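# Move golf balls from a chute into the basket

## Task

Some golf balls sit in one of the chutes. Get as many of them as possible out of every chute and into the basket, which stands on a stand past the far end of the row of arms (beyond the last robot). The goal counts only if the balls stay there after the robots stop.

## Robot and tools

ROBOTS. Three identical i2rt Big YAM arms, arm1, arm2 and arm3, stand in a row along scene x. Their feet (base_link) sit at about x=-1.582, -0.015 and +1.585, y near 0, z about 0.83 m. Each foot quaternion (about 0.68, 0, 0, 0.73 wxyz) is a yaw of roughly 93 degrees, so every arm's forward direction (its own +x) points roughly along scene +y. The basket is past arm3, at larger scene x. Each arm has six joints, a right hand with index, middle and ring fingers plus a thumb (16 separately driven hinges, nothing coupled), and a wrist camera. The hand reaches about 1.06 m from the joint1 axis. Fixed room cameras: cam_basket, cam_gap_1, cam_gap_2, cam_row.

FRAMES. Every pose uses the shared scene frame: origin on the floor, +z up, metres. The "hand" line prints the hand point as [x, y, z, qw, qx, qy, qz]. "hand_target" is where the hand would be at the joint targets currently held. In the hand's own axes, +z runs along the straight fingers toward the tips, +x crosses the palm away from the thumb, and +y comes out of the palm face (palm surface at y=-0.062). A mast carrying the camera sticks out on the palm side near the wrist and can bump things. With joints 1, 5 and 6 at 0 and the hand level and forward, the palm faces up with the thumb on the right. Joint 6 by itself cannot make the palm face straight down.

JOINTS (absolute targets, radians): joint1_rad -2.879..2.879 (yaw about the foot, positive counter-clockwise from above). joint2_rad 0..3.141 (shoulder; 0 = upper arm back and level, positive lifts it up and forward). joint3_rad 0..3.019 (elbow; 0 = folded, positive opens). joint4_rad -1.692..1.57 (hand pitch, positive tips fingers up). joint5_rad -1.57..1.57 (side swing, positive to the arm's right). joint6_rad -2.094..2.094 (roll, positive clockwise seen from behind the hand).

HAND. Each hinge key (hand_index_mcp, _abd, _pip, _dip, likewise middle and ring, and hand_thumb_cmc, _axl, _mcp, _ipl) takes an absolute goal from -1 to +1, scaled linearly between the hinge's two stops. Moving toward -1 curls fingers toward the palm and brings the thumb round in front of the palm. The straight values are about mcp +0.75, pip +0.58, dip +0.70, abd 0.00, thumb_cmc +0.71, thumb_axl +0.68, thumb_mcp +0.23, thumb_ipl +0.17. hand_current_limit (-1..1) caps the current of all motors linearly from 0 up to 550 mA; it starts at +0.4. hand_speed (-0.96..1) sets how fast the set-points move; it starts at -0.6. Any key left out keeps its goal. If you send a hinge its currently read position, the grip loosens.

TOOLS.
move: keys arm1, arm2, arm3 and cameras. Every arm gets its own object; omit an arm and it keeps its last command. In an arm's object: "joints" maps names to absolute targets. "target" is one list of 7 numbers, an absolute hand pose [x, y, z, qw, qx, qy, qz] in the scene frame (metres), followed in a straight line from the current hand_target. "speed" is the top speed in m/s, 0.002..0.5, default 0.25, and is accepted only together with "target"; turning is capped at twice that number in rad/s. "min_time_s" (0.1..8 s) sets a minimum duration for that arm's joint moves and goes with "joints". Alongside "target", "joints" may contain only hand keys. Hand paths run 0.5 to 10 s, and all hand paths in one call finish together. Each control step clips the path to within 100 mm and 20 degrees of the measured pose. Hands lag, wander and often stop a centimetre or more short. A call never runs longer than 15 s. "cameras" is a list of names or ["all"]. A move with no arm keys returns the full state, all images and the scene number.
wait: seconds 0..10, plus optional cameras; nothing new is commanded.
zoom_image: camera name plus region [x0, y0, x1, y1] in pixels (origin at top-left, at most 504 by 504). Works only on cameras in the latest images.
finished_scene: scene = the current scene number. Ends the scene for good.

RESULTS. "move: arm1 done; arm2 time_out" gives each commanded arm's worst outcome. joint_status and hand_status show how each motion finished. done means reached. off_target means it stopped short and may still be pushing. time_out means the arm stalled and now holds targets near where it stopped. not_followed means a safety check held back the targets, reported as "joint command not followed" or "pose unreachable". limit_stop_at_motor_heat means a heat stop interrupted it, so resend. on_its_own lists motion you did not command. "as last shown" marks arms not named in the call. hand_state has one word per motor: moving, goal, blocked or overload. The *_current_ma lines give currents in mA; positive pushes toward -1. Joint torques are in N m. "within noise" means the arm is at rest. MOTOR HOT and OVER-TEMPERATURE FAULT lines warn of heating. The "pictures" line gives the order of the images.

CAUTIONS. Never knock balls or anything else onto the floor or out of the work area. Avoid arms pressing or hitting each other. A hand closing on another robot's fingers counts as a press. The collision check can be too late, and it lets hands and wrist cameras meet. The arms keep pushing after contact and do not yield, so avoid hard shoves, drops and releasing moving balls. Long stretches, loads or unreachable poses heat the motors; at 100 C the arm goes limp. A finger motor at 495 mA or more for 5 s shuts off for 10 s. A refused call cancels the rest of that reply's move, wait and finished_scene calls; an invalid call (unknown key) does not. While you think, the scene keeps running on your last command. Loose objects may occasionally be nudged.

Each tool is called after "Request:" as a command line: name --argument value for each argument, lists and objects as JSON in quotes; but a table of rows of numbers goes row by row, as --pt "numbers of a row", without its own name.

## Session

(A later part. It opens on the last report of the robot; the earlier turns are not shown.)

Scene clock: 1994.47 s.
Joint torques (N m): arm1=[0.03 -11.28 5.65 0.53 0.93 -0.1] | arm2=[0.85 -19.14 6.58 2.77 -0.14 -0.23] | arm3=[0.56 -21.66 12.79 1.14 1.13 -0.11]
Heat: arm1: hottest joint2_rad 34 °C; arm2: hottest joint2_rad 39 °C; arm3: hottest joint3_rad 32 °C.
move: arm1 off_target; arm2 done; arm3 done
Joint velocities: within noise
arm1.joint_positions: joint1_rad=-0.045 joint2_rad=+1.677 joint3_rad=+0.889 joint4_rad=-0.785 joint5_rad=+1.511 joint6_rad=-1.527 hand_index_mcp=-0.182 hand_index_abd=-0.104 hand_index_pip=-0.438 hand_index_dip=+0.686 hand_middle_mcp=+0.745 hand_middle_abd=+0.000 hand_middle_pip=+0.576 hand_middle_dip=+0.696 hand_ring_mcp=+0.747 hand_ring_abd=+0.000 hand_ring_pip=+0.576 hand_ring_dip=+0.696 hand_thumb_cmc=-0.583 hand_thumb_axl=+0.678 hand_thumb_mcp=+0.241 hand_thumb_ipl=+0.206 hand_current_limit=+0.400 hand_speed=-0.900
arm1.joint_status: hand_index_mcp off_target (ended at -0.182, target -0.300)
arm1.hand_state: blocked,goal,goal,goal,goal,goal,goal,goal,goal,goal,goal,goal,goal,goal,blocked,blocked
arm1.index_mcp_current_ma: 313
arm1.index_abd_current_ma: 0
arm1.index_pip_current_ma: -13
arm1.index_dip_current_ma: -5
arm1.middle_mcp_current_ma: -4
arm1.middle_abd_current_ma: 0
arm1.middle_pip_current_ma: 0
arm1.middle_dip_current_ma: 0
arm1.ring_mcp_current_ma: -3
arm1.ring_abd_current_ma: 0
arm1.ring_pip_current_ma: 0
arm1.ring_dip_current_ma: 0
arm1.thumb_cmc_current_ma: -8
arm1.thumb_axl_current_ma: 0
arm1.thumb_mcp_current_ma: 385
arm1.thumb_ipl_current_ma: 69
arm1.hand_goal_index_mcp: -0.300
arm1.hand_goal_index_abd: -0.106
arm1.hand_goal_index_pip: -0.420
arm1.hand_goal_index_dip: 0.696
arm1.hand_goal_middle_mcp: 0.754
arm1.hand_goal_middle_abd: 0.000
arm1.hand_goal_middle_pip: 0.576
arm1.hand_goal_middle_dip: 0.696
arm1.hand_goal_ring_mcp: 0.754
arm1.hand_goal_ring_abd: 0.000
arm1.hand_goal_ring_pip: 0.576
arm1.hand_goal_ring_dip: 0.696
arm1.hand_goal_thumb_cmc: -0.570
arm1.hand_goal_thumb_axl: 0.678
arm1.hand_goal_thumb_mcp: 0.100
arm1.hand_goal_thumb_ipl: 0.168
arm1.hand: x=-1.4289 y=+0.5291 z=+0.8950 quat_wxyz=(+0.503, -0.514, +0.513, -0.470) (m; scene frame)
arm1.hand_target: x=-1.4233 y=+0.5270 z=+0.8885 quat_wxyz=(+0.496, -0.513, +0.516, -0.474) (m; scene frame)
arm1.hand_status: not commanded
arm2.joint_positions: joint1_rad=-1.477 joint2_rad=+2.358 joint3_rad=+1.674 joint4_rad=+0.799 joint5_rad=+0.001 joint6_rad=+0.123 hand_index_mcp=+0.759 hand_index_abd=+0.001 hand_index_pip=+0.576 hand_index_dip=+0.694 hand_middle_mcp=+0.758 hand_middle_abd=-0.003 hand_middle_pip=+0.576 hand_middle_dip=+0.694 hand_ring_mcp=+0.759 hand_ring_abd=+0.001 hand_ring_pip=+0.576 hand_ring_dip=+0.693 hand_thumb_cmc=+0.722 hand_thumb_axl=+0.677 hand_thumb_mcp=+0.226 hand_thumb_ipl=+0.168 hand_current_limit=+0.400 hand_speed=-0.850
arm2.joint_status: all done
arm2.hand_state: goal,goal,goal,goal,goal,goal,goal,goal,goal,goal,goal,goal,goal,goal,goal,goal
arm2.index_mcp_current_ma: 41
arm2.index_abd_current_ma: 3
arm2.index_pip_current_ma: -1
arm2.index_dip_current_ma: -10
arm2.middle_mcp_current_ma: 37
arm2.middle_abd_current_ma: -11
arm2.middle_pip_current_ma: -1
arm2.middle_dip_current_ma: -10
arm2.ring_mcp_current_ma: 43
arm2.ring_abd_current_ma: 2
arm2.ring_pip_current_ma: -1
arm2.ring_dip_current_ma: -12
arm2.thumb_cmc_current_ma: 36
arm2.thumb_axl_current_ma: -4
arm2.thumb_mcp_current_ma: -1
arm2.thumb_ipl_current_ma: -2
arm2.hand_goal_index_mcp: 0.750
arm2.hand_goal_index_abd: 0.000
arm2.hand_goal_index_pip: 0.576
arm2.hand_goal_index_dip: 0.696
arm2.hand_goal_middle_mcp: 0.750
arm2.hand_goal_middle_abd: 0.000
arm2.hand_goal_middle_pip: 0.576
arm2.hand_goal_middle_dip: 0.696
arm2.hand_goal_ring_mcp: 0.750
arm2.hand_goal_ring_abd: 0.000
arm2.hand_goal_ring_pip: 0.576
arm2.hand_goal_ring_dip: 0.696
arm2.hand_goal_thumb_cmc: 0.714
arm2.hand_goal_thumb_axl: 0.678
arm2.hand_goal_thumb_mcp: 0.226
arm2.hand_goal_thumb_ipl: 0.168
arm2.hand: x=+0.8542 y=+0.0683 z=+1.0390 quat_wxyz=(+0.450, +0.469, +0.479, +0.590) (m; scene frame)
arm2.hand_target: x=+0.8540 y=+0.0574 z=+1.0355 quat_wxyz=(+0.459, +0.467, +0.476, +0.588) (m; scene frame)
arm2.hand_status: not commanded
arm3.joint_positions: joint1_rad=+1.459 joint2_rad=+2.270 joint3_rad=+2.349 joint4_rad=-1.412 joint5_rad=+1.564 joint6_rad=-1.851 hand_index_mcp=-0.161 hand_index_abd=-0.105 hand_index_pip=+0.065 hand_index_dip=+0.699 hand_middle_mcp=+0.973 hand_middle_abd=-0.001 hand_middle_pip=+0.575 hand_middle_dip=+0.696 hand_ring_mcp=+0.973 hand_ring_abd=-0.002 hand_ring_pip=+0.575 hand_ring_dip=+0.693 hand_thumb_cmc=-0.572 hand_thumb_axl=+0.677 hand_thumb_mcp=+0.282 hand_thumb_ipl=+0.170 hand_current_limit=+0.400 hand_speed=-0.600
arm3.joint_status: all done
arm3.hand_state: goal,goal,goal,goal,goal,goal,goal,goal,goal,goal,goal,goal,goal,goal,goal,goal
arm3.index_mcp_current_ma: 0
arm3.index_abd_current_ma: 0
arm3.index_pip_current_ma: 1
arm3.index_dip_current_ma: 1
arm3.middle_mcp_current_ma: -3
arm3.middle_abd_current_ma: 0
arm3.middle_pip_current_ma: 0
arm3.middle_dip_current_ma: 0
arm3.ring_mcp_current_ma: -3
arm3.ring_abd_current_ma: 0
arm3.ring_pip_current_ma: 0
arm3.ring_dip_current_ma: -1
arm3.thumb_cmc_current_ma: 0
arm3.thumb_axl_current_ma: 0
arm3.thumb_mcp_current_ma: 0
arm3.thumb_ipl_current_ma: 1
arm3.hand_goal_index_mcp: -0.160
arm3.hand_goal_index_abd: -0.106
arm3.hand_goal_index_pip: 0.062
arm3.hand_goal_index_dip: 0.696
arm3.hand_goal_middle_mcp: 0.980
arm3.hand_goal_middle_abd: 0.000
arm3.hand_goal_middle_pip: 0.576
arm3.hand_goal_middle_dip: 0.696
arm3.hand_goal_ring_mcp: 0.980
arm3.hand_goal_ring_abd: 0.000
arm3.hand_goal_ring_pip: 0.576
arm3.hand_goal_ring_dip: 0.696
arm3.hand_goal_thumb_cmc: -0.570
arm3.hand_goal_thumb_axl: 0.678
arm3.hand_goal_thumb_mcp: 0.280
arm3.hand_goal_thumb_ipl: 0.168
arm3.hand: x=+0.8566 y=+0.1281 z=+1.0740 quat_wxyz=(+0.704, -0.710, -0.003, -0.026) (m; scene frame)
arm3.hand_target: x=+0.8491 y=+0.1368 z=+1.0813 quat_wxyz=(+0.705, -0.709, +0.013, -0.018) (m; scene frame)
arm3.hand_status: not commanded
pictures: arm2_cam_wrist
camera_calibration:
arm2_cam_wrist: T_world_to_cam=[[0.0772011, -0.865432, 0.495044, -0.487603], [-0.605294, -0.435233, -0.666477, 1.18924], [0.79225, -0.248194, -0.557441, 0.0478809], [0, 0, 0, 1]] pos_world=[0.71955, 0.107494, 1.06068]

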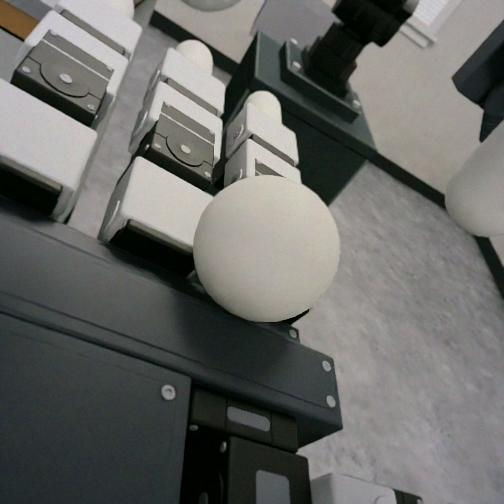

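Request:
move --arm1 '{"joints": {"joint2_rad": 1.60, "joint3_rad": 0.90, "joint4_rad": -0.86}, "min_time_s": 3}' --arm3 '{"joints": {"joint2_rad": 2.29, "joint3_rad": 2.30, "joint4_rad": -1.335}, "min_time_s": 2}' --cameras '["cam_gap_1", "arm2_cam_wrist"]'

Request:
zoom_image --camera "cam_gap_1" --region '[0, 20, 120, 140]'

Scene clock: 1999.93 s.
Joint torques (N m): arm1=[-0.03 -13.51 6.87 -0.43 1.2 -0.1] | arm2=[0.91 -19.49 6.61 2.86 -0.12 -0.25] | arm3=[0.44 -21.66 8.64 1.18 1.13 -0.11]
Heat: arm1: hottest joint2_rad 34 °C; arm2: hottest joint2_rad 39 °C; arm3: hottest joint3_rad 32 °C.
move: arm1 done; arm3 done
Joint velocities: within noise
arm1.joint_positions: joint1_rad=-0.045 joint2_rad=+1.621 joint3_rad=+0.889 joint4_rad=-0.849 joint5_rad=+1.504 joint6_rad=-1.527 hand_index_mcp=-0.187 hand_index_abd=-0.103 hand_index_pip=-0.398 hand_index_dip=+0.709 hand_middle_mcp=+0.745 hand_middle_abd=+0.000 hand_middle_pip=+0.576 hand_middle_dip=+0.696 hand_ring_mcp=+0.747 hand_ring_abd=+0.000 hand_ring_pip=+0.576 hand_ring_dip=+0.696 hand_thumb_cmc=-0.584 hand_thumb_axl=+0.678 hand_thumb_mcp=+0.238 hand_thumb_ipl=+0.206 hand_current_limit=+0.400 hand_speed=-0.900
arm1.joint_status: all done
arm1.hand_state: blocked,goal,blocked,goal,goal,goal,goal,goal,goal,goal,goal,goal,goal,goal,blocked,blocked
arm1.index_mcp_current_ma: 290
arm1.index_abd_current_ma: 1
arm1.index_pip_current_ma: 17
arm1.index_dip_current_ma: 7
arm1.middle_mcp_current_ma: -4
arm1.middle_abd_current_ma: 0
arm1.middle_pip_current_ma: 0
arm1.middle_dip_current_ma: 0
arm1.ring_mcp_current_ma: -3
arm1.ring_abd_current_ma: 0
arm1.ring_pip_current_ma: 0
arm1.ring_dip_current_ma: 0
arm1.thumb_cmc_current_ma: -9
arm1.thumb_axl_current_ma: 0
arm1.thumb_mcp_current_ma: 385
arm1.thumb_ipl_current_ma: 70
arm1.hand_goal_index_mcp: -0.300
arm1.hand_goal_index_abd: -0.106
arm1.hand_goal_index_pip: -0.420
arm1.hand_goal_index_dip: 0.696
arm1.hand_goal_middle_mcp: 0.754
arm1.hand_goal_middle_abd: 0.000
arm1.hand_goal_middle_pip: 0.576
arm1.hand_goal_middle_dip: 0.696
arm1.hand_goal_ring_mcp: 0.754
arm1.hand_goal_ring_abd: 0.000
arm1.hand_goal_ring_pip: 0.576
arm1.hand_goal_ring_dip: 0.696
arm1.hand_goal_thumb_cmc: -0.570
arm1.hand_goal_thumb_axl: 0.678
arm1.hand_goal_thumb_mcp: 0.100
arm1.hand_goal_thumb_ipl: 0.168
arm1.hand: x=-1.4294 y=+0.5217 z=+0.9144 quat_wxyz=(+0.499, -0.517, +0.512, -0.471) (m; scene frame)
arm1.hand_target: x=-1.4236 y=+0.5230 z=+0.9258 quat_wxyz=(+0.500, -0.509, +0.520, -0.469) (m; scene frame)
arm1.hand_status: not commanded
arm2: as last shown
arm3.joint_positions: joint1_rad=+1.459 joint2_rad=+2.270 joint3_rad=+2.303 joint4_rad=-1.346 joint5_rad=+1.564 joint6_rad=-1.851 hand_index_mcp=-0.161 hand_index_abd=-0.105 hand_index_pip=+0.065 hand_index_dip=+0.699 hand_middle_mcp=+0.973 hand_middle_abd=-0.001 hand_middle_pip=+0.575 hand_middle_dip=+0.696 hand_ring_mcp=+0.973 hand_ring_abd=-0.002 hand_ring_pip=+0.575 hand_ring_dip=+0.693 hand_thumb_cmc=-0.572 hand_thumb_axl=+0.677 hand_thumb_mcp=+0.282 hand_thumb_ipl=+0.170 hand_current_limit=+0.400 hand_speed=-0.600
arm3.joint_status: all done
arm3.hand_state: goal,goal,goal,goal,goal,goal,goal,goal,goal,goal,goal,goal,goal,goal,goal,goal
arm3.index_mcp_current_ma: 0
arm3.index_abd_current_ma: 0
arm3.index_pip_current_ma: 1
arm3.index_dip_current_ma: 1
arm3.middle_mcp_current_ma: -3
arm3.middle_abd_current_ma: 0
arm3.middle_pip_current_ma: 0
arm3.middle_dip_current_ma: 0
arm3.ring_mcp_current_ma: -3
arm3.ring_abd_current_ma: 0
arm3.ring_pip_current_ma: 0
arm3.ring_dip_current_ma: -1
arm3.thumb_cmc_current_ma: 0
arm3.thumb_axl_current_ma: 0
arm3.thumb_mcp_current_ma: 0
arm3.thumb_ipl_current_ma: 1
arm3.hand_goal_index_mcp: -0.160
arm3.hand_goal_index_abd: -0.106
arm3.hand_goal_index_pip: 0.062
arm3.hand_goal_index_dip: 0.696
arm3.hand_goal_middle_mcp: 0.980
arm3.hand_goal_middle_abd: 0.000
arm3.hand_goal_middle_pip: 0.576
arm3.hand_goal_middle_dip: 0.696
arm3.hand_goal_ring_mcp: 0.980
arm3.hand_goal_ring_abd: 0.000
arm3.hand_goal_ring_pip: 0.576
arm3.hand_goal_ring_dip: 0.696
arm3.hand_goal_thumb_cmc: -0.570
arm3.hand_goal_thumb_axl: 0.678
arm3.hand_goal_thumb_mcp: 0.280
arm3.hand_goal_thumb_ipl: 0.168
arm3.hand: x=+0.8525 y=+0.1283 z=+1.0571 quat_wxyz=(+0.704, -0.709, +0.004, -0.019) (m; scene frame)
arm3.hand_target: x=+0.8524 y=+0.1367 z=+1.0419 quat_wxyz=(+0.705, -0.709, +0.001, -0.031) (m; scene frame)
arm3.hand_status: not commanded
pictures: arm2_cam_wrist, cam_gap_1
camera_calibration:
arm2_cam_wrist: T_world_to_cam=[[0.0772011, -0.865432, 0.495044, -0.487603], [-0.605294, -0.435233, -0.666477, 1.18924], [0.79225, -0.248194, -0.557441, 0.0478809], [0, 0, 0, 1]] pos_world=[0.71955, 0.107494, 1.06068]

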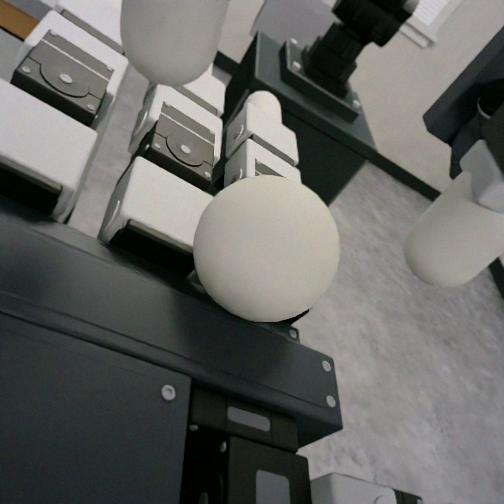

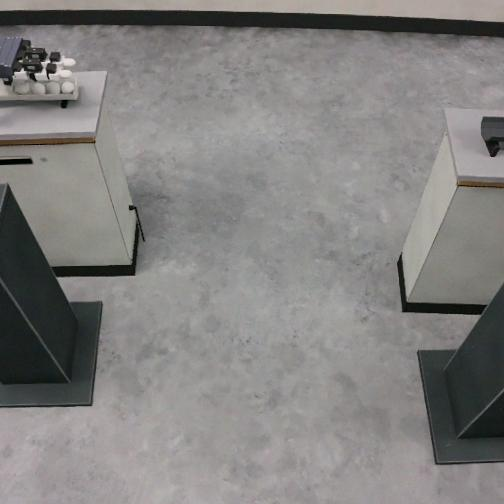

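Scaled by 4.200.

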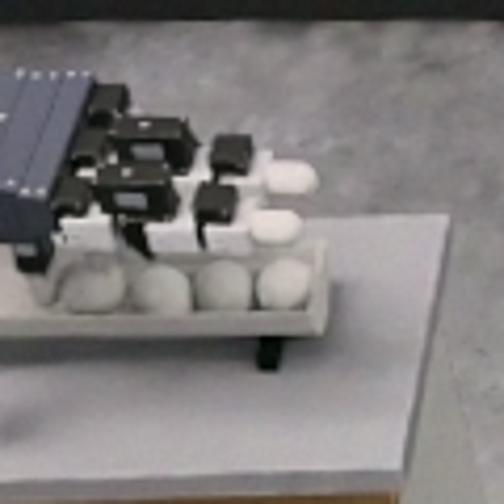

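Request:
move --arm1 '{"joints": {"joint2_rad": 1.54, "joint3_rad": 0.90, "joint4_rad": -0.92}, "min_time_s": 3}' --arm3 '{"joints": {"joint2_rad": 2.29, "joint3_rad": 2.22, "joint4_rad": -1.265}, "min_time_s": 2}' --cameras '["cam_gap_1", "arm2_cam_wrist"]'

Request:
zoom_image --camera "cam_gap_1" --region '[0, 30, 90, 120]'

Scene clock: 2006.90 s.
Joint torques (N m): arm1=[0.03 -12.92 7.21 -0.47 1.2 -0.1] | arm2=[0.56 -19.25 6.64 2.92 -0.12 -0.21] | arm3=[0.5 -21.77 8.61 1.14 1.13 -0.11]
Heat: arm1: hottest joint2_rad 34 °C; arm2: hottest joint2_rad 39 °C; arm3: hottest joint3_rad 31 °C.
move: arm1 done; arm3 done
Joint velocities: within noise
arm1.joint_positions: joint1_rad=-0.045 joint2_rad=+1.561 joint3_rad=+0.889 joint4_rad=-0.910 joint5_rad=+1.503 joint6_rad=-1.527 hand_index_mcp=-0.187 hand_index_abd=-0.103 hand_index_pip=-0.398 hand_index_dip=+0.709 hand_middle_mcp=+0.745 hand_middle_abd=+0.000 hand_middle_pip=+0.576 hand_middle_dip=+0.696 hand_ring_mcp=+0.747 hand_ring_abd=+0.000 hand_ring_pip=+0.576 hand_ring_dip=+0.696 hand_thumb_cmc=-0.584 hand_thumb_axl=+0.678 hand_thumb_mcp=+0.237 hand_thumb_ipl=+0.206 hand_current_limit=+0.400 hand_speed=-0.900
arm1.joint_status: all done
arm1.hand_state: blocked,goal,blocked,goal,goal,goal,goal,goal,goal,goal,goal,goal,goal,goal,blocked,blocked
arm1.index_mcp_current_ma: 290
arm1.index_abd_current_ma: 1
arm1.index_pip_current_ma: 17
arm1.index_dip_current_ma: 7
arm1.middle_mcp_current_ma: -4
arm1.middle_abd_current_ma: 0
arm1.middle_pip_current_ma: 0
arm1.middle_dip_current_ma: 0
arm1.ring_mcp_current_ma: -3
arm1.ring_abd_current_ma: 0
arm1.ring_pip_current_ma: 0
arm1.ring_dip_current_ma: 0
arm1.thumb_cmc_current_ma: -9
arm1.thumb_axl_current_ma: 0
arm1.thumb_mcp_current_ma: 385
arm1.thumb_ipl_current_ma: 70
arm1.hand_goal_index_mcp: -0.300
arm1.hand_goal_index_abd: -0.106
arm1.hand_goal_index_pip: -0.420
arm1.hand_goal_index_dip: 0.696
arm1.hand_goal_middle_mcp: 0.754
arm1.hand_goal_middle_abd: 0.000
arm1.hand_goal_middle_pip: 0.576
arm1.hand_goal_middle_dip: 0.696
arm1.hand_goal_ring_mcp: 0.754
arm1.hand_goal_ring_abd: 0.000
arm1.hand_goal_ring_pip: 0.576
arm1.hand_goal_ring_dip: 0.696
arm1.hand_goal_thumb_cmc: -0.570
arm1.hand_goal_thumb_axl: 0.678
arm1.hand_goal_thumb_mcp: 0.100
arm1.hand_goal_thumb_ipl: 0.168
arm1.hand: x=-1.4293 y=+0.5141 z=+0.9366 quat_wxyz=(+0.498, -0.517, +0.512, -0.471) (m; scene frame)
arm1.hand_target: x=-1.4236 y=+0.5147 z=+0.9479 quat_wxyz=(+0.500, -0.509, +0.520, -0.469) (m; scene frame)
arm1.hand_status: not commanded
arm2: as last shown
arm3.joint_positions: joint1_rad=+1.459 joint2_rad=+2.270 joint3_rad=+2.223 joint4_rad=-1.277 joint5_rad=+1.564 joint6_rad=-1.851 hand_index_mcp=-0.161 hand_index_abd=-0.105 hand_index_pip=+0.065 hand_index_dip=+0.699 hand_middle_mcp=+0.973 hand_middle_abd=-0.001 hand_middle_pip=+0.575 hand_middle_dip=+0.696 hand_ring_mcp=+0.973 hand_ring_abd=-0.002 hand_ring_pip=+0.575 hand_ring_dip=+0.693 hand_thumb_cmc=-0.572 hand_thumb_axl=+0.677 hand_thumb_mcp=+0.282 hand_thumb_ipl=+0.170 hand_current_limit=+0.400 hand_speed=-0.600
arm3.joint_status: all done
arm3.hand_state: goal,goal,goal,goal,goal,goal,goal,goal,goal,goal,goal,goal,goal,goal,goal,goal
arm3.index_mcp_current_ma: 0
arm3.index_abd_current_ma: 0
arm3.index_pip_current_ma: 1
arm3.index_dip_current_ma: 1
arm3.middle_mcp_current_ma: -3
arm3.middle_abd_current_ma: 0
arm3.middle_pip_current_ma: 0
arm3.middle_dip_current_ma: 0
arm3.ring_mcp_current_ma: -3
arm3.ring_abd_current_ma: 0
arm3.ring_pip_current_ma: 0
arm3.ring_dip_current_ma: -1
arm3.thumb_cmc_current_ma: 0
arm3.thumb_axl_current_ma: 0
arm3.thumb_mcp_current_ma: 0
arm3.thumb_ipl_current_ma: 1
arm3.hand_goal_index_mcp: -0.160
arm3.hand_goal_index_abd: -0.106
arm3.hand_goal_index_pip: 0.062
arm3.hand_goal_index_dip: 0.696
arm3.hand_goal_middle_mcp: 0.980
arm3.hand_goal_middle_abd: 0.000
arm3.hand_goal_middle_pip: 0.576
arm3.hand_goal_middle_dip: 0.696
arm3.hand_goal_ring_mcp: 0.980
arm3.hand_goal_ring_abd: 0.000
arm3.hand_goal_ring_pip: 0.576
arm3.hand_goal_ring_dip: 0.696
arm3.hand_goal_thumb_cmc: -0.570
arm3.hand_goal_thumb_axl: 0.678
arm3.hand_goal_thumb_mcp: 0.280
arm3.hand_goal_thumb_ipl: 0.168
arm3.hand: x=+0.8544 y=+0.1282 z=+1.0261 quat_wxyz=(+0.704, -0.710, +0.000, -0.023) (m; scene frame)
arm3.hand_target: x=+0.8549 y=+0.1365 z=+1.0109 quat_wxyz=(+0.704, -0.709, -0.003, -0.034) (m; scene frame)
arm3.hand_status: not commanded
pictures: arm2_cam_wrist, cam_gap_1
camera_calibration:
arm2_cam_wrist: T_world_to_cam=[[0.0772011, -0.865432, 0.495044, -0.487603], [-0.605294, -0.435233, -0.666477, 1.18924], [0.79225, -0.248194, -0.557441, 0.0478809], [0, 0, 0, 1]] pos_world=[0.71955, 0.107494, 1.06068]

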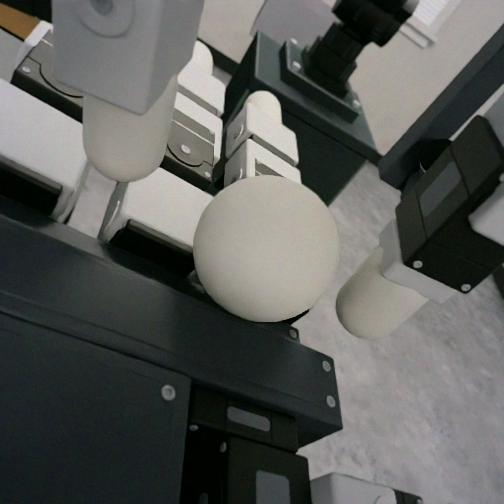

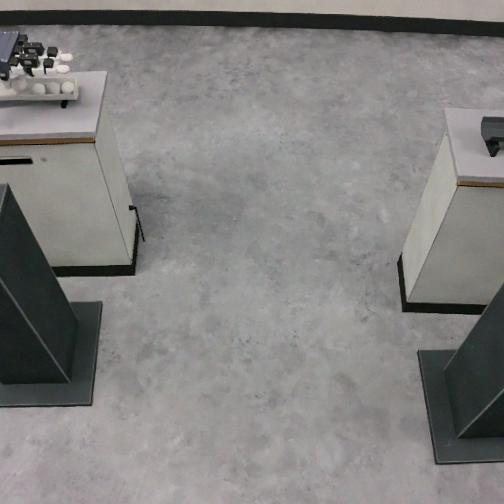

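Scaled by 5.600.

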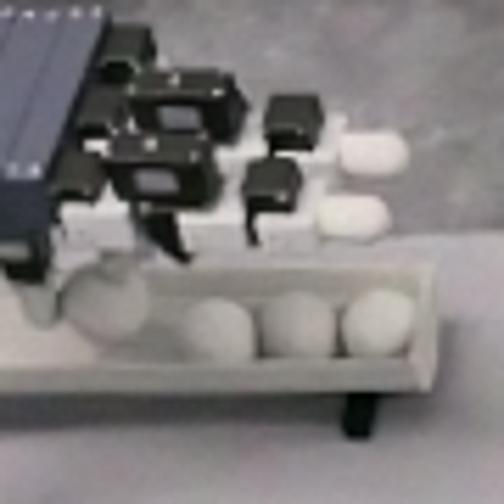

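Request:
move --arm1 '{"joints": {"joint2_rad": 1.47, "joint3_rad": 0.89, "joint4_rad": -0.98}, "min_time_s": 2}' --arm3 '{"joints": {"hand_index_mcp": -0.25, "hand_thumb_mcp": 0.205, "hand_speed": -0.9}}' --cameras '["arm2_cam_wrist"]'

Request:
move --arm1 '{"joints": {"joint2_rad": 1.13, "joint3_rad": 1.02, "joint4_rad": -1.42}, "min_time_s": 2.5}' --arm3 '{"joints": {"hand_index_mcp": -0.29, "hand_thumb_mcp": 0.17}}' --cameras '["arm2_cam_wrist", "cam_gap_1"]'

Request:
zoom_image --camera "cam_gap_1" --region '[0, 30, 90, 120]'

Scene clock: 2013.43 s.
Joint torques (N m): arm1=[0.03 -12.28 6.82 -0.42 1.21 -0.1] | arm2=[0.91 -19.43 6.65 2.81 -0.08 -0.21] | arm3=[0.5 -21.71 8.61 1.14 1.13 -0.11]
Heat: arm1: hottest joint2_rad 34 °C; arm2: hottest joint2_rad 39 °C; arm3: hottest joint3_rad 31 °C.
move: arm1 done; arm3 done
Joint velocities: within noise
arm1.joint_positions: joint1_rad=-0.045 joint2_rad=+1.490 joint3_rad=+0.889 joint4_rad=-0.969 joint5_rad=+1.503 joint6_rad=-1.527 hand_index_mcp=-0.187 hand_index_abd=-0.103 hand_index_pip=-0.398 hand_index_dip=+0.709 hand_middle_mcp=+0.745 hand_middle_abd=+0.000 hand_middle_pip=+0.576 hand_middle_dip=+0.696 hand_ring_mcp=+0.747 hand_ring_abd=+0.000 hand_ring_pip=+0.576 hand_ring_dip=+0.696 hand_thumb_cmc=-0.584 hand_thumb_axl=+0.678 hand_thumb_mcp=+0.237 hand_thumb_ipl=+0.206 hand_current_limit=+0.400 hand_speed=-0.900
arm1.joint_status: all done
arm1.hand_state: blocked,goal,blocked,goal,goal,goal,goal,goal,goal,goal,goal,goal,goal,goal,blocked,blocked
arm1.index_mcp_current_ma: 290
arm1.index_abd_current_ma: 1
arm1.index_pip_current_ma: 17
arm1.index_dip_current_ma: 7
arm1.middle_mcp_current_ma: -4
arm1.middle_abd_current_ma: 0
arm1.middle_pip_current_ma: 0
arm1.middle_dip_current_ma: 0
arm1.ring_mcp_current_ma: -3
arm1.ring_abd_current_ma: 0
arm1.ring_pip_current_ma: 0
arm1.ring_dip_current_ma: 0
arm1.thumb_cmc_current_ma: -9
arm1.thumb_axl_current_ma: 0
arm1.thumb_mcp_current_ma: 385
arm1.thumb_ipl_current_ma: 70
arm1.hand_goal_index_mcp: -0.300
arm1.hand_goal_index_abd: -0.106
arm1.hand_goal_index_pip: -0.420
arm1.hand_goal_index_dip: 0.696
arm1.hand_goal_middle_mcp: 0.754
arm1.hand_goal_middle_abd: 0.000
arm1.hand_goal_middle_pip: 0.576
arm1.hand_goal_middle_dip: 0.696
arm1.hand_goal_ring_mcp: 0.754
arm1.hand_goal_ring_abd: 0.000
arm1.hand_goal_ring_pip: 0.576
arm1.hand_goal_ring_dip: 0.696
arm1.hand_goal_thumb_cmc: -0.570
arm1.hand_goal_thumb_axl: 0.678
arm1.hand_goal_thumb_mcp: 0.100
arm1.hand_goal_thumb_ipl: 0.168
arm1.hand: x=-1.4292 y=+0.5052 z=+0.9623 quat_wxyz=(+0.501, -0.515, +0.515, -0.468) (m; scene frame)
arm1.hand_target: x=-1.4235 y=+0.5013 z=+0.9698 quat_wxyz=(+0.500, -0.509, +0.520, -0.469) (m; scene frame)
arm1.hand_status: not commanded
arm2: as last shown
arm2.joint_positions: joint1_rad=-1.477 joint2_rad=+2.358 joint3_rad=+1.674 joint4_rad=+0.799 joint5_rad=+0.000 joint6_rad=+0.122 hand_index_mcp=+0.759 hand_index_abd=+0.001 hand_index_pip=+0.576 hand_index_dip=+0.694 hand_middle_mcp=+0.758 hand_middle_abd=-0.003 hand_middle_pip=+0.576 hand_middle_dip=+0.694 hand_ring_mcp=+0.759 hand_ring_abd=+0.001 hand_ring_pip=+0.576 hand_ring_dip=+0.693 hand_thumb_cmc=+0.722 hand_thumb_axl=+0.677 hand_thumb_mcp=+0.226 hand_thumb_ipl=+0.168 hand_current_limit=+0.400 hand_speed=-0.850
arm2.index_mcp_current_ma: 43
arm2.hand: x=+0.8542 y=+0.0685 z=+1.0390 quat_wxyz=(+0.450, +0.468, +0.480, +0.590) (m; scene frame)
arm2.hand_target: x=+0.8540 y=+0.0574 z=+1.0356 quat_wxyz=(+0.459, +0.467, +0.476, +0.588) (m; scene frame)
arm3.joint_positions: joint1_rad=+1.459 joint2_rad=+2.270 joint3_rad=+2.223 joint4_rad=-1.277 joint5_rad=+1.564 joint6_rad=-1.851 hand_index_mcp=-0.250 hand_index_abd=-0.105 hand_index_pip=+0.065 hand_index_dip=+0.699 hand_middle_mcp=+0.973 hand_middle_abd=-0.001 hand_middle_pip=+0.575 hand_middle_dip=+0.696 hand_ring_mcp=+0.973 hand_ring_abd=-0.002 hand_ring_pip=+0.575 hand_ring_dip=+0.693 hand_thumb_cmc=-0.572 hand_thumb_axl=+0.677 hand_thumb_mcp=+0.214 hand_thumb_ipl=+0.170 hand_current_limit=+0.400 hand_speed=-0.900
arm3.joint_status: all done
arm3.hand_state: goal,goal,goal,goal,goal,goal,goal,goal,goal,goal,goal,goal,goal,goal,goal,goal
arm3.index_mcp_current_ma: 0
arm3.index_abd_current_ma: 0
arm3.index_pip_current_ma: 1
arm3.index_dip_current_ma: 1
arm3.middle_mcp_current_ma: -3
arm3.middle_abd_current_ma: 0
arm3.middle_pip_current_ma: 0
arm3.middle_dip_current_ma: 0
arm3.ring_mcp_current_ma: -3
arm3.ring_abd_current_ma: 0
arm3.ring_pip_current_ma: 0
arm3.ring_dip_current_ma: -1
arm3.thumb_cmc_current_ma: 0
arm3.thumb_axl_current_ma: 0
arm3.thumb_mcp_current_ma: 6
arm3.thumb_ipl_current_ma: 1
arm3.hand_goal_index_mcp: -0.250
arm3.hand_goal_index_abd: -0.106
arm3.hand_goal_index_pip: 0.062
arm3.hand_goal_index_dip: 0.696
arm3.hand_goal_middle_mcp: 0.980
arm3.hand_goal_middle_abd: 0.000
arm3.hand_goal_middle_pip: 0.576
arm3.hand_goal_middle_dip: 0.696
arm3.hand_goal_ring_mcp: 0.980
arm3.hand_goal_ring_abd: 0.000
arm3.hand_goal_ring_pip: 0.576
arm3.hand_goal_ring_dip: 0.696
arm3.hand_goal_thumb_cmc: -0.570
arm3.hand_goal_thumb_axl: 0.678
arm3.hand_goal_thumb_mcp: 0.206
arm3.hand_goal_thumb_ipl: 0.168
arm3.hand: x=+0.8544 y=+0.1282 z=+1.0261 quat_wxyz=(+0.704, -0.710, +0.000, -0.023) (m; scene frame)
arm3.hand_target: x=+0.8549 y=+0.1365 z=+1.0109 quat_wxyz=(+0.704, -0.709, -0.003, -0.034) (m; scene frame)
arm3.hand_status: not commanded
pictures: arm2_cam_wrist
camera_calibration:
arm2_cam_wrist: T_world_to_cam=[[0.0781243, -0.865094, 0.495488, -0.488641], [-0.604762, -0.436242, -0.6663, 1.18876], [0.792566, -0.247598, -0.557257, 0.0473634], [0, 0, 0, 1]] pos_world=[0.71955, 0.107592, 1.06058]

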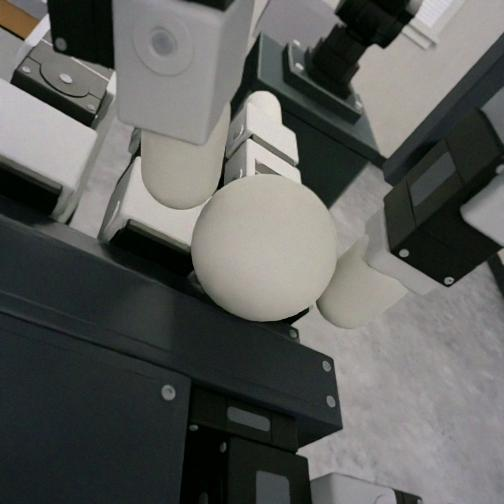

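Scene clock: 2016.40 s.
Joint torques (N m): arm1=[-0.03 -8.12 12.29 -0.4 1.23 -0.1] | arm2=[0.79 -19.19 6.63 2.8 -0.08 -0.22] | arm3=[0.5 -21.71 8.61 1.14 1.12 -0.11]
Heat: arm1: hottest joint2_rad 34 °C; arm2: hottest joint2_rad 39 °C; arm3: hottest joint3_rad 31 °C.
move: arm1 done; arm3 off_target
Joint velocities: within noise
arm1.joint_positions: joint1_rad=-0.045 joint2_rad=+1.142 joint3_rad=+0.969 joint4_rad=-1.409 joint5_rad=+1.503 joint6_rad=-1.527 hand_index_mcp=-0.187 hand_index_abd=-0.103 hand_index_pip=-0.398 hand_index_dip=+0.709 hand_middle_mcp=+0.745 hand_middle_abd=+0.000 hand_middle_pip=+0.576 hand_middle_dip=+0.696 hand_ring_mcp=+0.747 hand_ring_abd=+0.000 hand_ring_pip=+0.576 hand_ring_dip=+0.696 hand_thumb_cmc=-0.584 hand_thumb_axl=+0.678 hand_thumb_mcp=+0.237 hand_thumb_ipl=+0.206 hand_current_limit=+0.400 hand_speed=-0.900
arm1.joint_status: all done
arm1.hand_state: blocked,goal,blocked,goal,goal,goal,goal,goal,goal,goal,goal,goal,goal,goal,blocked,blocked
arm1.index_mcp_current_ma: 290
arm1.index_abd_current_ma: 1
arm1.index_pip_current_ma: 17
arm1.index_dip_current_ma: 7
arm1.middle_mcp_current_ma: -4
arm1.middle_abd_current_ma: 0
arm1.middle_pip_current_ma: 0
arm1.middle_dip_current_ma: 0
arm1.ring_mcp_current_ma: -3
arm1.ring_abd_current_ma: 0
arm1.ring_pip_current_ma: 0
arm1.ring_dip_current_ma: 0
arm1.thumb_cmc_current_ma: -9
arm1.thumb_axl_current_ma: 0
arm1.thumb_mcp_current_ma: 385
arm1.thumb_ipl_current_ma: 70
arm1.hand_goal_index_mcp: -0.300
arm1.hand_goal_index_abd: -0.106
arm1.hand_goal_index_pip: -0.420
arm1.hand_goal_index_dip: 0.696
arm1.hand_goal_middle_mcp: 0.754
arm1.hand_goal_middle_abd: 0.000
arm1.hand_goal_middle_pip: 0.576
arm1.hand_goal_middle_dip: 0.696
arm1.hand_goal_ring_mcp: 0.754
arm1.hand_goal_ring_abd: 0.000
arm1.hand_goal_ring_pip: 0.576
arm1.hand_goal_ring_dip: 0.696
arm1.hand_goal_thumb_cmc: -0.570
arm1.hand_goal_thumb_axl: 0.678
arm1.hand_goal_thumb_mcp: 0.100
arm1.hand_goal_thumb_ipl: 0.168
arm1.hand: x=-1.4278 y=+0.4328 z=+1.1022 quat_wxyz=(+0.498, -0.518, +0.512, -0.471) (m; scene frame)
arm1.hand_target: x=-1.4234 y=+0.4384 z=+1.1268 quat_wxyz=(+0.507, -0.502, +0.527, -0.461) (m; scene frame)
arm1.hand_status: not commanded
arm2: as last shown
arm3.joint_positions: joint1_rad=+1.459 joint2_rad=+2.270 joint3_rad=+2.223 joint4_rad=-1.277 joint5_rad=+1.564 joint6_rad=-1.851 hand_index_mcp=-0.260 hand_index_abd=-0.105 hand_index_pip=+0.070 hand_index_dip=+0.699 hand_middle_mcp=+0.973 hand_middle_abd=-0.001 hand_middle_pip=+0.575 hand_middle_dip=+0.696 hand_ring_mcp=+0.973 hand_ring_abd=-0.002 hand_ring_pip=+0.575 hand_ring_dip=+0.693 hand_thumb_cmc=-0.572 hand_thumb_axl=+0.677 hand_thumb_mcp=+0.207 hand_thumb_ipl=+0.175 hand_current_limit=+0.400 hand_speed=-0.900
arm3.joint_status: hand_index_mcp off_target (ended at -0.260, target -0.290); hand_thumb_mcp off_target (ended at +0.207, target +0.170)
arm3.hand_state: blocked,goal,goal,goal,goal,goal,goal,goal,goal,goal,goal,goal,goal,goal,blocked,goal
arm3.index_mcp_current_ma: 37
arm3.index_abd_current_ma: 0
arm3.index_pip_current_ma: 4
arm3.index_dip_current_ma: 1
arm3.middle_mcp_current_ma: -3
arm3.middle_abd_current_ma: 0
arm3.middle_pip_current_ma: 0
arm3.middle_dip_current_ma: 0
arm3.ring_mcp_current_ma: -3
arm3.ring_abd_current_ma: 0
arm3.ring_pip_current_ma: 0
arm3.ring_dip_current_ma: -1
arm3.thumb_cmc_current_ma: 0
arm3.thumb_axl_current_ma: 0
arm3.thumb_mcp_current_ma: 73
arm3.thumb_ipl_current_ma: 5
arm3.hand_goal_index_mcp: -0.290
arm3.hand_goal_index_abd: -0.106
arm3.hand_goal_index_pip: 0.062
arm3.hand_goal_index_dip: 0.696
arm3.hand_goal_middle_mcp: 0.980
arm3.hand_goal_middle_abd: 0.000
arm3.hand_goal_middle_pip: 0.576
arm3.hand_goal_middle_dip: 0.696
arm3.hand_goal_ring_mcp: 0.980
arm3.hand_goal_ring_abd: 0.000
arm3.hand_goal_ring_pip: 0.576
arm3.hand_goal_ring_dip: 0.696
arm3.hand_goal_thumb_cmc: -0.570
arm3.hand_goal_thumb_axl: 0.678
arm3.hand_goal_thumb_mcp: 0.170
arm3.hand_goal_thumb_ipl: 0.168
arm3.hand: x=+0.8544 y=+0.1282 z=+1.0261 quat_wxyz=(+0.704, -0.710, +0.000, -0.023) (m; scene frame)
arm3.hand_target: x=+0.8549 y=+0.1365 z=+1.0109 quat_wxyz=(+0.704, -0.709, -0.003, -0.034) (m; scene frame)
arm3.hand_status: not commanded
pictures: arm2_cam_wrist, cam_gap_1
camera_calibration:
arm2_cam_wrist: T_world_to_cam=[[0.0781243, -0.865094, 0.495488, -0.488641], [-0.604762, -0.436242, -0.6663, 1.18876], [0.792566, -0.247598, -0.557257, 0.0473634], [0, 0, 0, 1]] pos_world=[0.71955, 0.107592, 1.06058]

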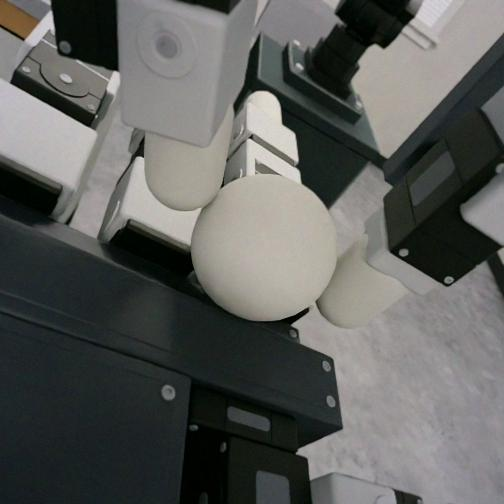

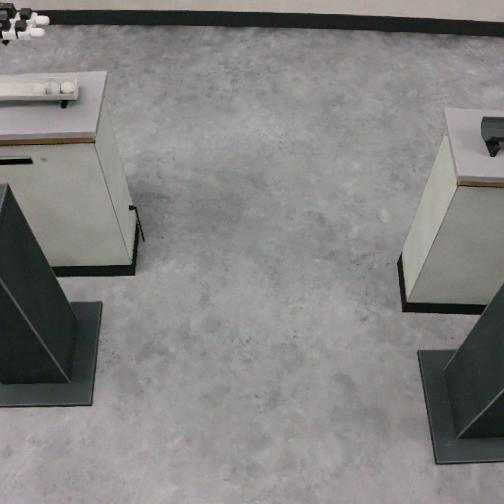

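Scaled by 5.600.

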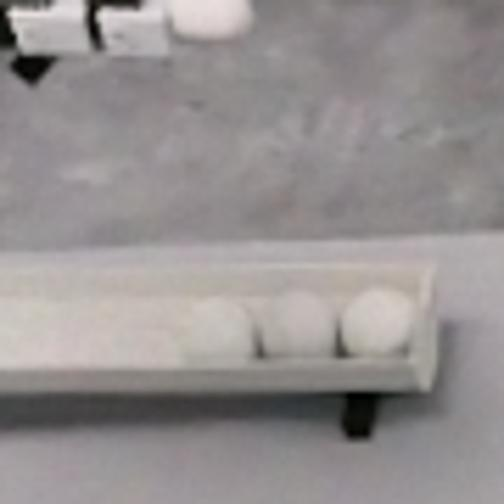

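Request:
move --arm1 '{"joints": {"joint1_rad": -1.45, "joint2_rad": 1.3, "joint3_rad": 1.4, "joint4_rad": -1.6, "joint5_rad": 1.5, "joint6_rad": -1.57}, "min_time_s": 4}' --arm3 '{"joints": {"hand_index_mcp": -0.39, "hand_thumb_mcp": 0.08, "hand_index_pip": 0.03, "hand_thumb_ipl": 0.14}}' --cameras '["arm2_cam_wrist"]'

Request:
move --arm1 '{"joints": {"joint1_rad": -1.58, "joint2_rad": 1.99, "joint3_rad": 2.13, "joint4_rad": -1.66, "joint6_rad": -1.58}, "min_time_s": 4}' --arm3 '{"joints": {"joint3_rad": 2.4, "joint4_rad": -1.40}, "min_time_s": 3}' --cameras '["arm2_cam_wrist", "cam_gap_2", "cam_gap_1"]'

Scene clock: 2024.17 s.
Joint torques (N m): arm1=[0.26 -8.7 12.79 -0.35 1.2 -0.15] | arm2=[0.97 -19.31 6.57 2.76 -0.03 -0.21] | arm3=[0.5 -21.66 8.59 1.14 1.13 -0.11]
Heat: arm1: hottest joint2_rad 34 °C; arm2: hottest joint2_rad 39 °C; arm3: hottest joint3_rad 31 °C.
move: arm1 done; arm3 off_target
Joint velocities: within noise
arm1.joint_positions: joint1_rad=-1.439 joint2_rad=+1.289 joint3_rad=+1.345 joint4_rad=-1.590 joint5_rad=+1.500 joint6_rad=-1.561 hand_index_mcp=-0.187 hand_index_abd=-0.103 hand_index_pip=-0.398 hand_index_dip=+0.709 hand_middle_mcp=+0.745 hand_middle_abd=+0.000 hand_middle_pip=+0.576 hand_middle_dip=+0.696 hand_ring_mcp=+0.747 hand_ring_abd=+0.000 hand_ring_pip=+0.576 hand_ring_dip=+0.696 hand_thumb_cmc=-0.584 hand_thumb_axl=+0.678 hand_thumb_mcp=+0.237 hand_thumb_ipl=+0.206 hand_current_limit=+0.400 hand_speed=-0.900
arm1.joint_status: all done
arm1.hand_state: blocked,goal,blocked,goal,goal,goal,goal,goal,goal,goal,goal,goal,goal,goal,blocked,blocked
arm1.index_mcp_current_ma: 290
arm1.index_abd_current_ma: 1
arm1.index_pip_current_ma: 17
arm1.index_dip_current_ma: 7
arm1.middle_mcp_current_ma: -4
arm1.middle_abd_current_ma: 0
arm1.middle_pip_current_ma: 0
arm1.middle_dip_current_ma: 0
arm1.ring_mcp_current_ma: -3
arm1.ring_abd_current_ma: 0
arm1.ring_pip_current_ma: 0
arm1.ring_dip_current_ma: 0
arm1.thumb_cmc_current_ma: -9
arm1.thumb_axl_current_ma: 0
arm1.thumb_mcp_current_ma: 385
arm1.thumb_ipl_current_ma: 70
arm1.hand_goal_index_mcp: -0.300
arm1.hand_goal_index_abd: -0.106
arm1.hand_goal_index_pip: -0.420
arm1.hand_goal_index_dip: 0.696
arm1.hand_goal_middle_mcp: 0.754
arm1.hand_goal_middle_abd: 0.000
arm1.hand_goal_middle_pip: 0.576
arm1.hand_goal_middle_dip: 0.696
arm1.hand_goal_ring_mcp: 0.754
arm1.hand_goal_ring_abd: 0.000
arm1.hand_goal_ring_pip: 0.576
arm1.hand_goal_ring_dip: 0.696
arm1.hand_goal_thumb_cmc: -0.570
arm1.hand_goal_thumb_axl: 0.678
arm1.hand_goal_thumb_mcp: 0.100
arm1.hand_goal_thumb_ipl: 0.168
arm1.hand: x=-1.1656 y=+0.0198 z=+1.2053 quat_wxyz=(+0.091, -0.059, +0.726, -0.680) (m; scene frame)
arm1.hand_target: x=-1.1591 y=+0.0169 z=+1.2234 quat_wxyz=(+0.097, -0.047, +0.727, -0.679) (m; scene frame)
arm1.hand_status: not commanded
arm2: as last shown
arm2.joint_positions: joint1_rad=-1.477 joint2_rad=+2.358 joint3_rad=+1.674 joint4_rad=+0.799 joint5_rad=-0.002 joint6_rad=+0.122 hand_index_mcp=+0.759 hand_index_abd=+0.001 hand_index_pip=+0.576 hand_index_dip=+0.694 hand_middle_mcp=+0.758 hand_middle_abd=-0.003 hand_middle_pip=+0.576 hand_middle_dip=+0.694 hand_ring_mcp=+0.759 hand_ring_abd=+0.001 hand_ring_pip=+0.576 hand_ring_dip=+0.693 hand_thumb_cmc=+0.722 hand_thumb_axl=+0.677 hand_thumb_mcp=+0.226 hand_thumb_ipl=+0.168 hand_current_limit=+0.400 hand_speed=-0.850
arm2.hand: x=+0.8543 y=+0.0688 z=+1.0387 quat_wxyz=(+0.450, +0.468, +0.480, +0.590) (m; scene frame)
arm2.hand_target: x=+0.8541 y=+0.0574 z=+1.0354 quat_wxyz=(+0.459, +0.467, +0.476, +0.587) (m; scene frame)
arm3.joint_positions: joint1_rad=+1.459 joint2_rad=+2.270 joint3_rad=+2.223 joint4_rad=-1.276 joint5_rad=+1.564 joint6_rad=-1.851 hand_index_mcp=-0.265 hand_index_abd=-0.105 hand_index_pip=+0.070 hand_index_dip=+0.715 hand_middle_mcp=+0.973 hand_middle_abd=-0.001 hand_middle_pip=+0.575 hand_middle_dip=+0.696 hand_ring_mcp=+0.973 hand_ring_abd=-0.002 hand_ring_pip=+0.575 hand_ring_dip=+0.693 hand_thumb_cmc=-0.570 hand_thumb_axl=+0.677 hand_thumb_mcp=+0.196 hand_thumb_ipl=+0.173 hand_current_limit=+0.400 hand_speed=-0.900
arm3.joint_status: hand_index_mcp off_target (ended at -0.265, target -0.390); hand_index_pip off_target (ended at +0.070, target +0.030); hand_thumb_mcp off_target (ended at +0.196, target +0.080); hand_thumb_ipl off_target (ended at +0.173, target +0.140)
arm3.hand_state: blocked,goal,blocked,goal,goal,goal,goal,goal,goal,goal,goal,goal,goal,goal,blocked,blocked
arm3.index_mcp_current_ma: 368
arm3.index_abd_current_ma: 0
arm3.index_pip_current_ma: 53
arm3.index_dip_current_ma: 16
arm3.middle_mcp_current_ma: -3
arm3.middle_abd_current_ma: 0
arm3.middle_pip_current_ma: 0
arm3.middle_dip_current_ma: 0
arm3.ring_mcp_current_ma: -3
arm3.ring_abd_current_ma: 0
arm3.ring_pip_current_ma: 0
arm3.ring_dip_current_ma: -1
arm3.thumb_cmc_current_ma: 0
arm3.thumb_axl_current_ma: 0
arm3.thumb_mcp_current_ma: 385
arm3.thumb_ipl_current_ma: 64
arm3.hand_goal_index_mcp: -0.390
arm3.hand_goal_index_abd: -0.106
arm3.hand_goal_index_pip: 0.030
arm3.hand_goal_index_dip: 0.696
arm3.hand_goal_middle_mcp: 0.980
arm3.hand_goal_middle_abd: 0.000
arm3.hand_goal_middle_pip: 0.576
arm3.hand_goal_middle_dip: 0.696
arm3.hand_goal_ring_mcp: 0.980
arm3.hand_goal_ring_abd: 0.000
arm3.hand_goal_ring_pip: 0.576
arm3.hand_goal_ring_dip: 0.696
arm3.hand_goal_thumb_cmc: -0.570
arm3.hand_goal_thumb_axl: 0.678
arm3.hand_goal_thumb_mcp: 0.080
arm3.hand_goal_thumb_ipl: 0.140
arm3.hand: x=+0.8543 y=+0.1282 z=+1.0262 quat_wxyz=(+0.704, -0.710, +0.000, -0.023) (m; scene frame)
arm3.hand_target: x=+0.8549 y=+0.1365 z=+1.0109 quat_wxyz=(+0.704, -0.709, -0.003, -0.034) (m; scene frame)
arm3.hand_status: not commanded
pictures: arm2_cam_wrist
camera_calibration:
arm2_cam_wrist: T_world_to_cam=[[0.0792275, -0.86476, 0.495897, -0.48972], [-0.604476, -0.437243, -0.665903, 1.18815], [0.792674, -0.247, -0.557368, 0.0472522], [0, 0, 0, 1]] pos_world=[0.71955, 0.10769, 1.06038]

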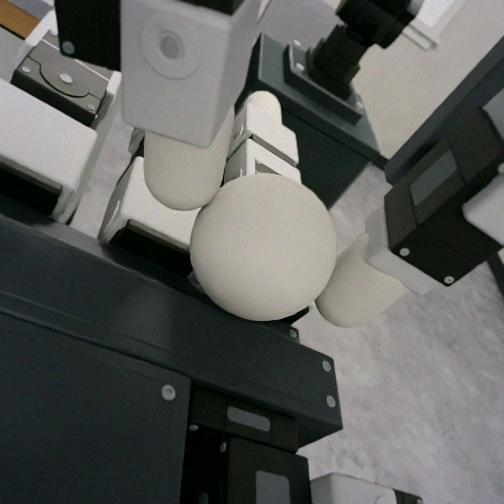

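Scene clock: 2028.87 s.
Joint torques (N m): arm1=[-0.09 -19.02 12.68 -0.38 1.22 -0.17] | arm2=[0.73 -19.55 6.56 2.92 -0.05 -0.21] | arm3=[0.5 -21.66 13.04 0.4 1.13 -0.09]
Heat: arm1: hottest joint2_rad 34 °C; arm2: hottest joint2_rad 39 °C; arm3: hottest joint3_rad 31 °C.
move: arm1 done; arm3 done
Joint velocities: within noise
arm1.joint_positions: joint1_rad=-1.565 joint2_rad=+1.981 joint3_rad=+2.076 joint4_rad=-1.650 joint5_rad=+1.500 joint6_rad=-1.571 hand_index_mcp=-0.187 hand_index_abd=-0.103 hand_index_pip=-0.398 hand_index_dip=+0.709 hand_middle_mcp=+0.745 hand_middle_abd=+0.000 hand_middle_pip=+0.576 hand_middle_dip=+0.696 hand_ring_mcp=+0.747 hand_ring_abd=+0.000 hand_ring_pip=+0.576 hand_ring_dip=+0.696 hand_thumb_cmc=-0.584 hand_thumb_axl=+0.678 hand_thumb_mcp=+0.237 hand_thumb_ipl=+0.206 hand_current_limit=+0.400 hand_speed=-0.900
arm1.joint_status: all done
arm1.hand_state: blocked,goal,blocked,goal,goal,goal,goal,goal,goal,goal,goal,goal,goal,goal,blocked,blocked
arm1.index_mcp_current_ma: 290
arm1.index_abd_current_ma: 1
arm1.index_pip_current_ma: 17
arm1.index_dip_current_ma: 7
arm1.middle_mcp_current_ma: -4
arm1.middle_abd_current_ma: 0
arm1.middle_pip_current_ma: 0
arm1.middle_dip_current_ma: 0
arm1.ring_mcp_current_ma: -3
arm1.ring_abd_current_ma: 0
arm1.ring_pip_current_ma: 0
arm1.ring_dip_current_ma: 0
arm1.thumb_cmc_current_ma: -9
arm1.thumb_axl_current_ma: 0
arm1.thumb_mcp_current_ma: 385
arm1.thumb_ipl_current_ma: 70
arm1.hand_goal_index_mcp: -0.300
arm1.hand_goal_index_abd: -0.106
arm1.hand_goal_index_pip: -0.420
arm1.hand_goal_index_dip: 0.696
arm1.hand_goal_middle_mcp: 0.754
arm1.hand_goal_middle_abd: 0.000
arm1.hand_goal_middle_pip: 0.576
arm1.hand_goal_middle_dip: 0.696
arm1.hand_goal_ring_mcp: 0.754
arm1.hand_goal_ring_abd: 0.000
arm1.hand_goal_ring_pip: 0.576
arm1.hand_goal_ring_dip: 0.696
arm1.hand_goal_thumb_cmc: -0.570
arm1.hand_goal_thumb_axl: 0.678
arm1.hand_goal_thumb_mcp: 0.100
arm1.hand_goal_thumb_ipl: 0.168
arm1.hand: x=-0.9318 y=-0.0114 z=+1.1589 quat_wxyz=(+0.038, -0.023, +0.728, -0.684) (m; scene frame)
arm1.hand_target: x=-0.9278 y=-0.0208 z=+1.1750 quat_wxyz=(+0.042, -0.009, +0.728, -0.684) (m; scene frame)
arm1.hand_status: not commanded
arm2: as last shown
arm2.joint_positions: joint1_rad=-1.477 joint2_rad=+2.359 joint3_rad=+1.674 joint4_rad=+0.799 joint5_rad=-0.002 joint6_rad=+0.122 hand_index_mcp=+0.759 hand_index_abd=+0.001 hand_index_pip=+0.576 hand_index_dip=+0.694 hand_middle_mcp=+0.758 hand_middle_abd=-0.003 hand_middle_pip=+0.576 hand_middle_dip=+0.694 hand_ring_mcp=+0.759 hand_ring_abd=+0.001 hand_ring_pip=+0.576 hand_ring_dip=+0.693 hand_thumb_cmc=+0.722 hand_thumb_axl=+0.677 hand_thumb_mcp=+0.226 hand_thumb_ipl=+0.168 hand_current_limit=+0.400 hand_speed=-0.850
arm2.index_mcp_current_ma: 44
arm2.middle_mcp_current_ma: 39
arm2.hand: x=+0.8544 y=+0.0688 z=+1.0377 quat_wxyz=(+0.450, +0.468, +0.481, +0.590) (m; scene frame)
arm2.hand_target: x=+0.8540 y=+0.0574 z=+1.0355 quat_wxyz=(+0.459, +0.467, +0.476, +0.588) (m; scene frame)
arm3.joint_positions: joint1_rad=+1.459 joint2_rad=+2.270 joint3_rad=+2.346 joint4_rad=-1.392 joint5_rad=+1.564 joint6_rad=-1.853 hand_index_mcp=-0.265 hand_index_abd=-0.103 hand_index_pip=+0.078 hand_index_dip=+0.722 hand_middle_mcp=+0.973 hand_middle_abd=-0.001 hand_middle_pip=+0.575 hand_middle_dip=+0.696 hand_ring_mcp=+0.973 hand_ring_abd=-0.002 hand_ring_pip=+0.575 hand_ring_dip=+0.693 hand_thumb_cmc=-0.567 hand_thumb_axl=+0.677 hand_thumb_mcp=+0.187 hand_thumb_ipl=+0.173 hand_current_limit=+0.400 hand_speed=-0.900
arm3.joint_status: all done
arm3.hand_state: blocked,goal,blocked,blocked,goal,goal,goal,goal,goal,goal,goal,goal,goal,goal,blocked,blocked
arm3.index_mcp_current_ma: 368
arm3.index_abd_current_ma: 1
arm3.index_pip_current_ma: 73
arm3.index_dip_current_ma: 27
arm3.middle_mcp_current_ma: -3
arm3.middle_abd_current_ma: 0
arm3.middle_pip_current_ma: 0
arm3.middle_dip_current_ma: 0
arm3.ring_mcp_current_ma: -3
arm3.ring_abd_current_ma: 0
arm3.ring_pip_current_ma: 0
arm3.ring_dip_current_ma: -1
arm3.thumb_cmc_current_ma: 1
arm3.thumb_axl_current_ma: 0
arm3.thumb_mcp_current_ma: 385
arm3.thumb_ipl_current_ma: 64
arm3.hand_goal_index_mcp: -0.390
arm3.hand_goal_index_abd: -0.106
arm3.hand_goal_index_pip: 0.030
arm3.hand_goal_index_dip: 0.696
arm3.hand_goal_middle_mcp: 0.980
arm3.hand_goal_middle_abd: 0.000
arm3.hand_goal_middle_pip: 0.576
arm3.hand_goal_middle_dip: 0.696
arm3.hand_goal_ring_mcp: 0.980
arm3.hand_goal_ring_abd: 0.000
arm3.hand_goal_ring_pip: 0.576
arm3.hand_goal_ring_dip: 0.696
arm3.hand_goal_thumb_cmc: -0.570
arm3.hand_goal_thumb_axl: 0.678
arm3.hand_goal_thumb_mcp: 0.080
arm3.hand_goal_thumb_ipl: 0.140
arm3.hand: x=+0.8540 y=+0.1282 z=+1.0734 quat_wxyz=(+0.704, -0.709, +0.002, -0.021) (m; scene frame)
arm3.hand_target: x=+0.8491 y=+0.1368 z=+1.0815 quat_wxyz=(+0.705, -0.709, +0.013, -0.018) (m; scene frame)
arm3.hand_status: not commanded
pictures: arm2_cam_wrist, cam_gap_1, cam_gap_2
camera_calibration:
arm2_cam_wrist: T_world_to_cam=[[0.0798047, -0.864678, 0.495947, -0.48976], [-0.60524, -0.437356, -0.665134, 1.18736], [0.792032, -0.247086, -0.558241, 0.0480672], [0, 0, 0, 1]] pos_world=[0.719652, 0.107691, 1.05948]

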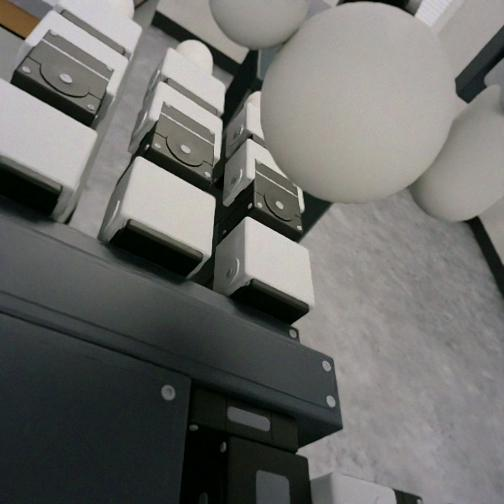

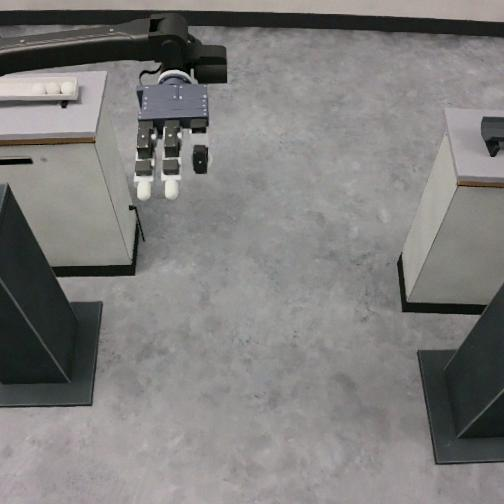

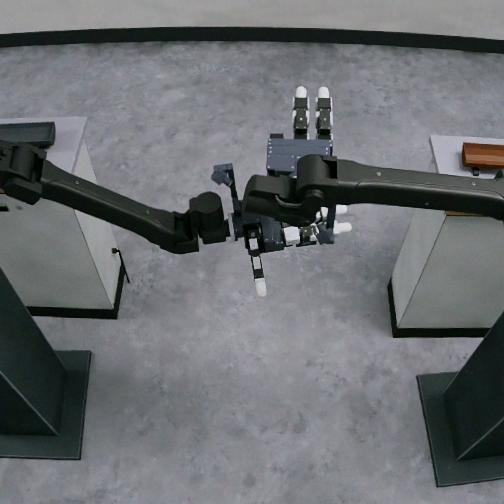

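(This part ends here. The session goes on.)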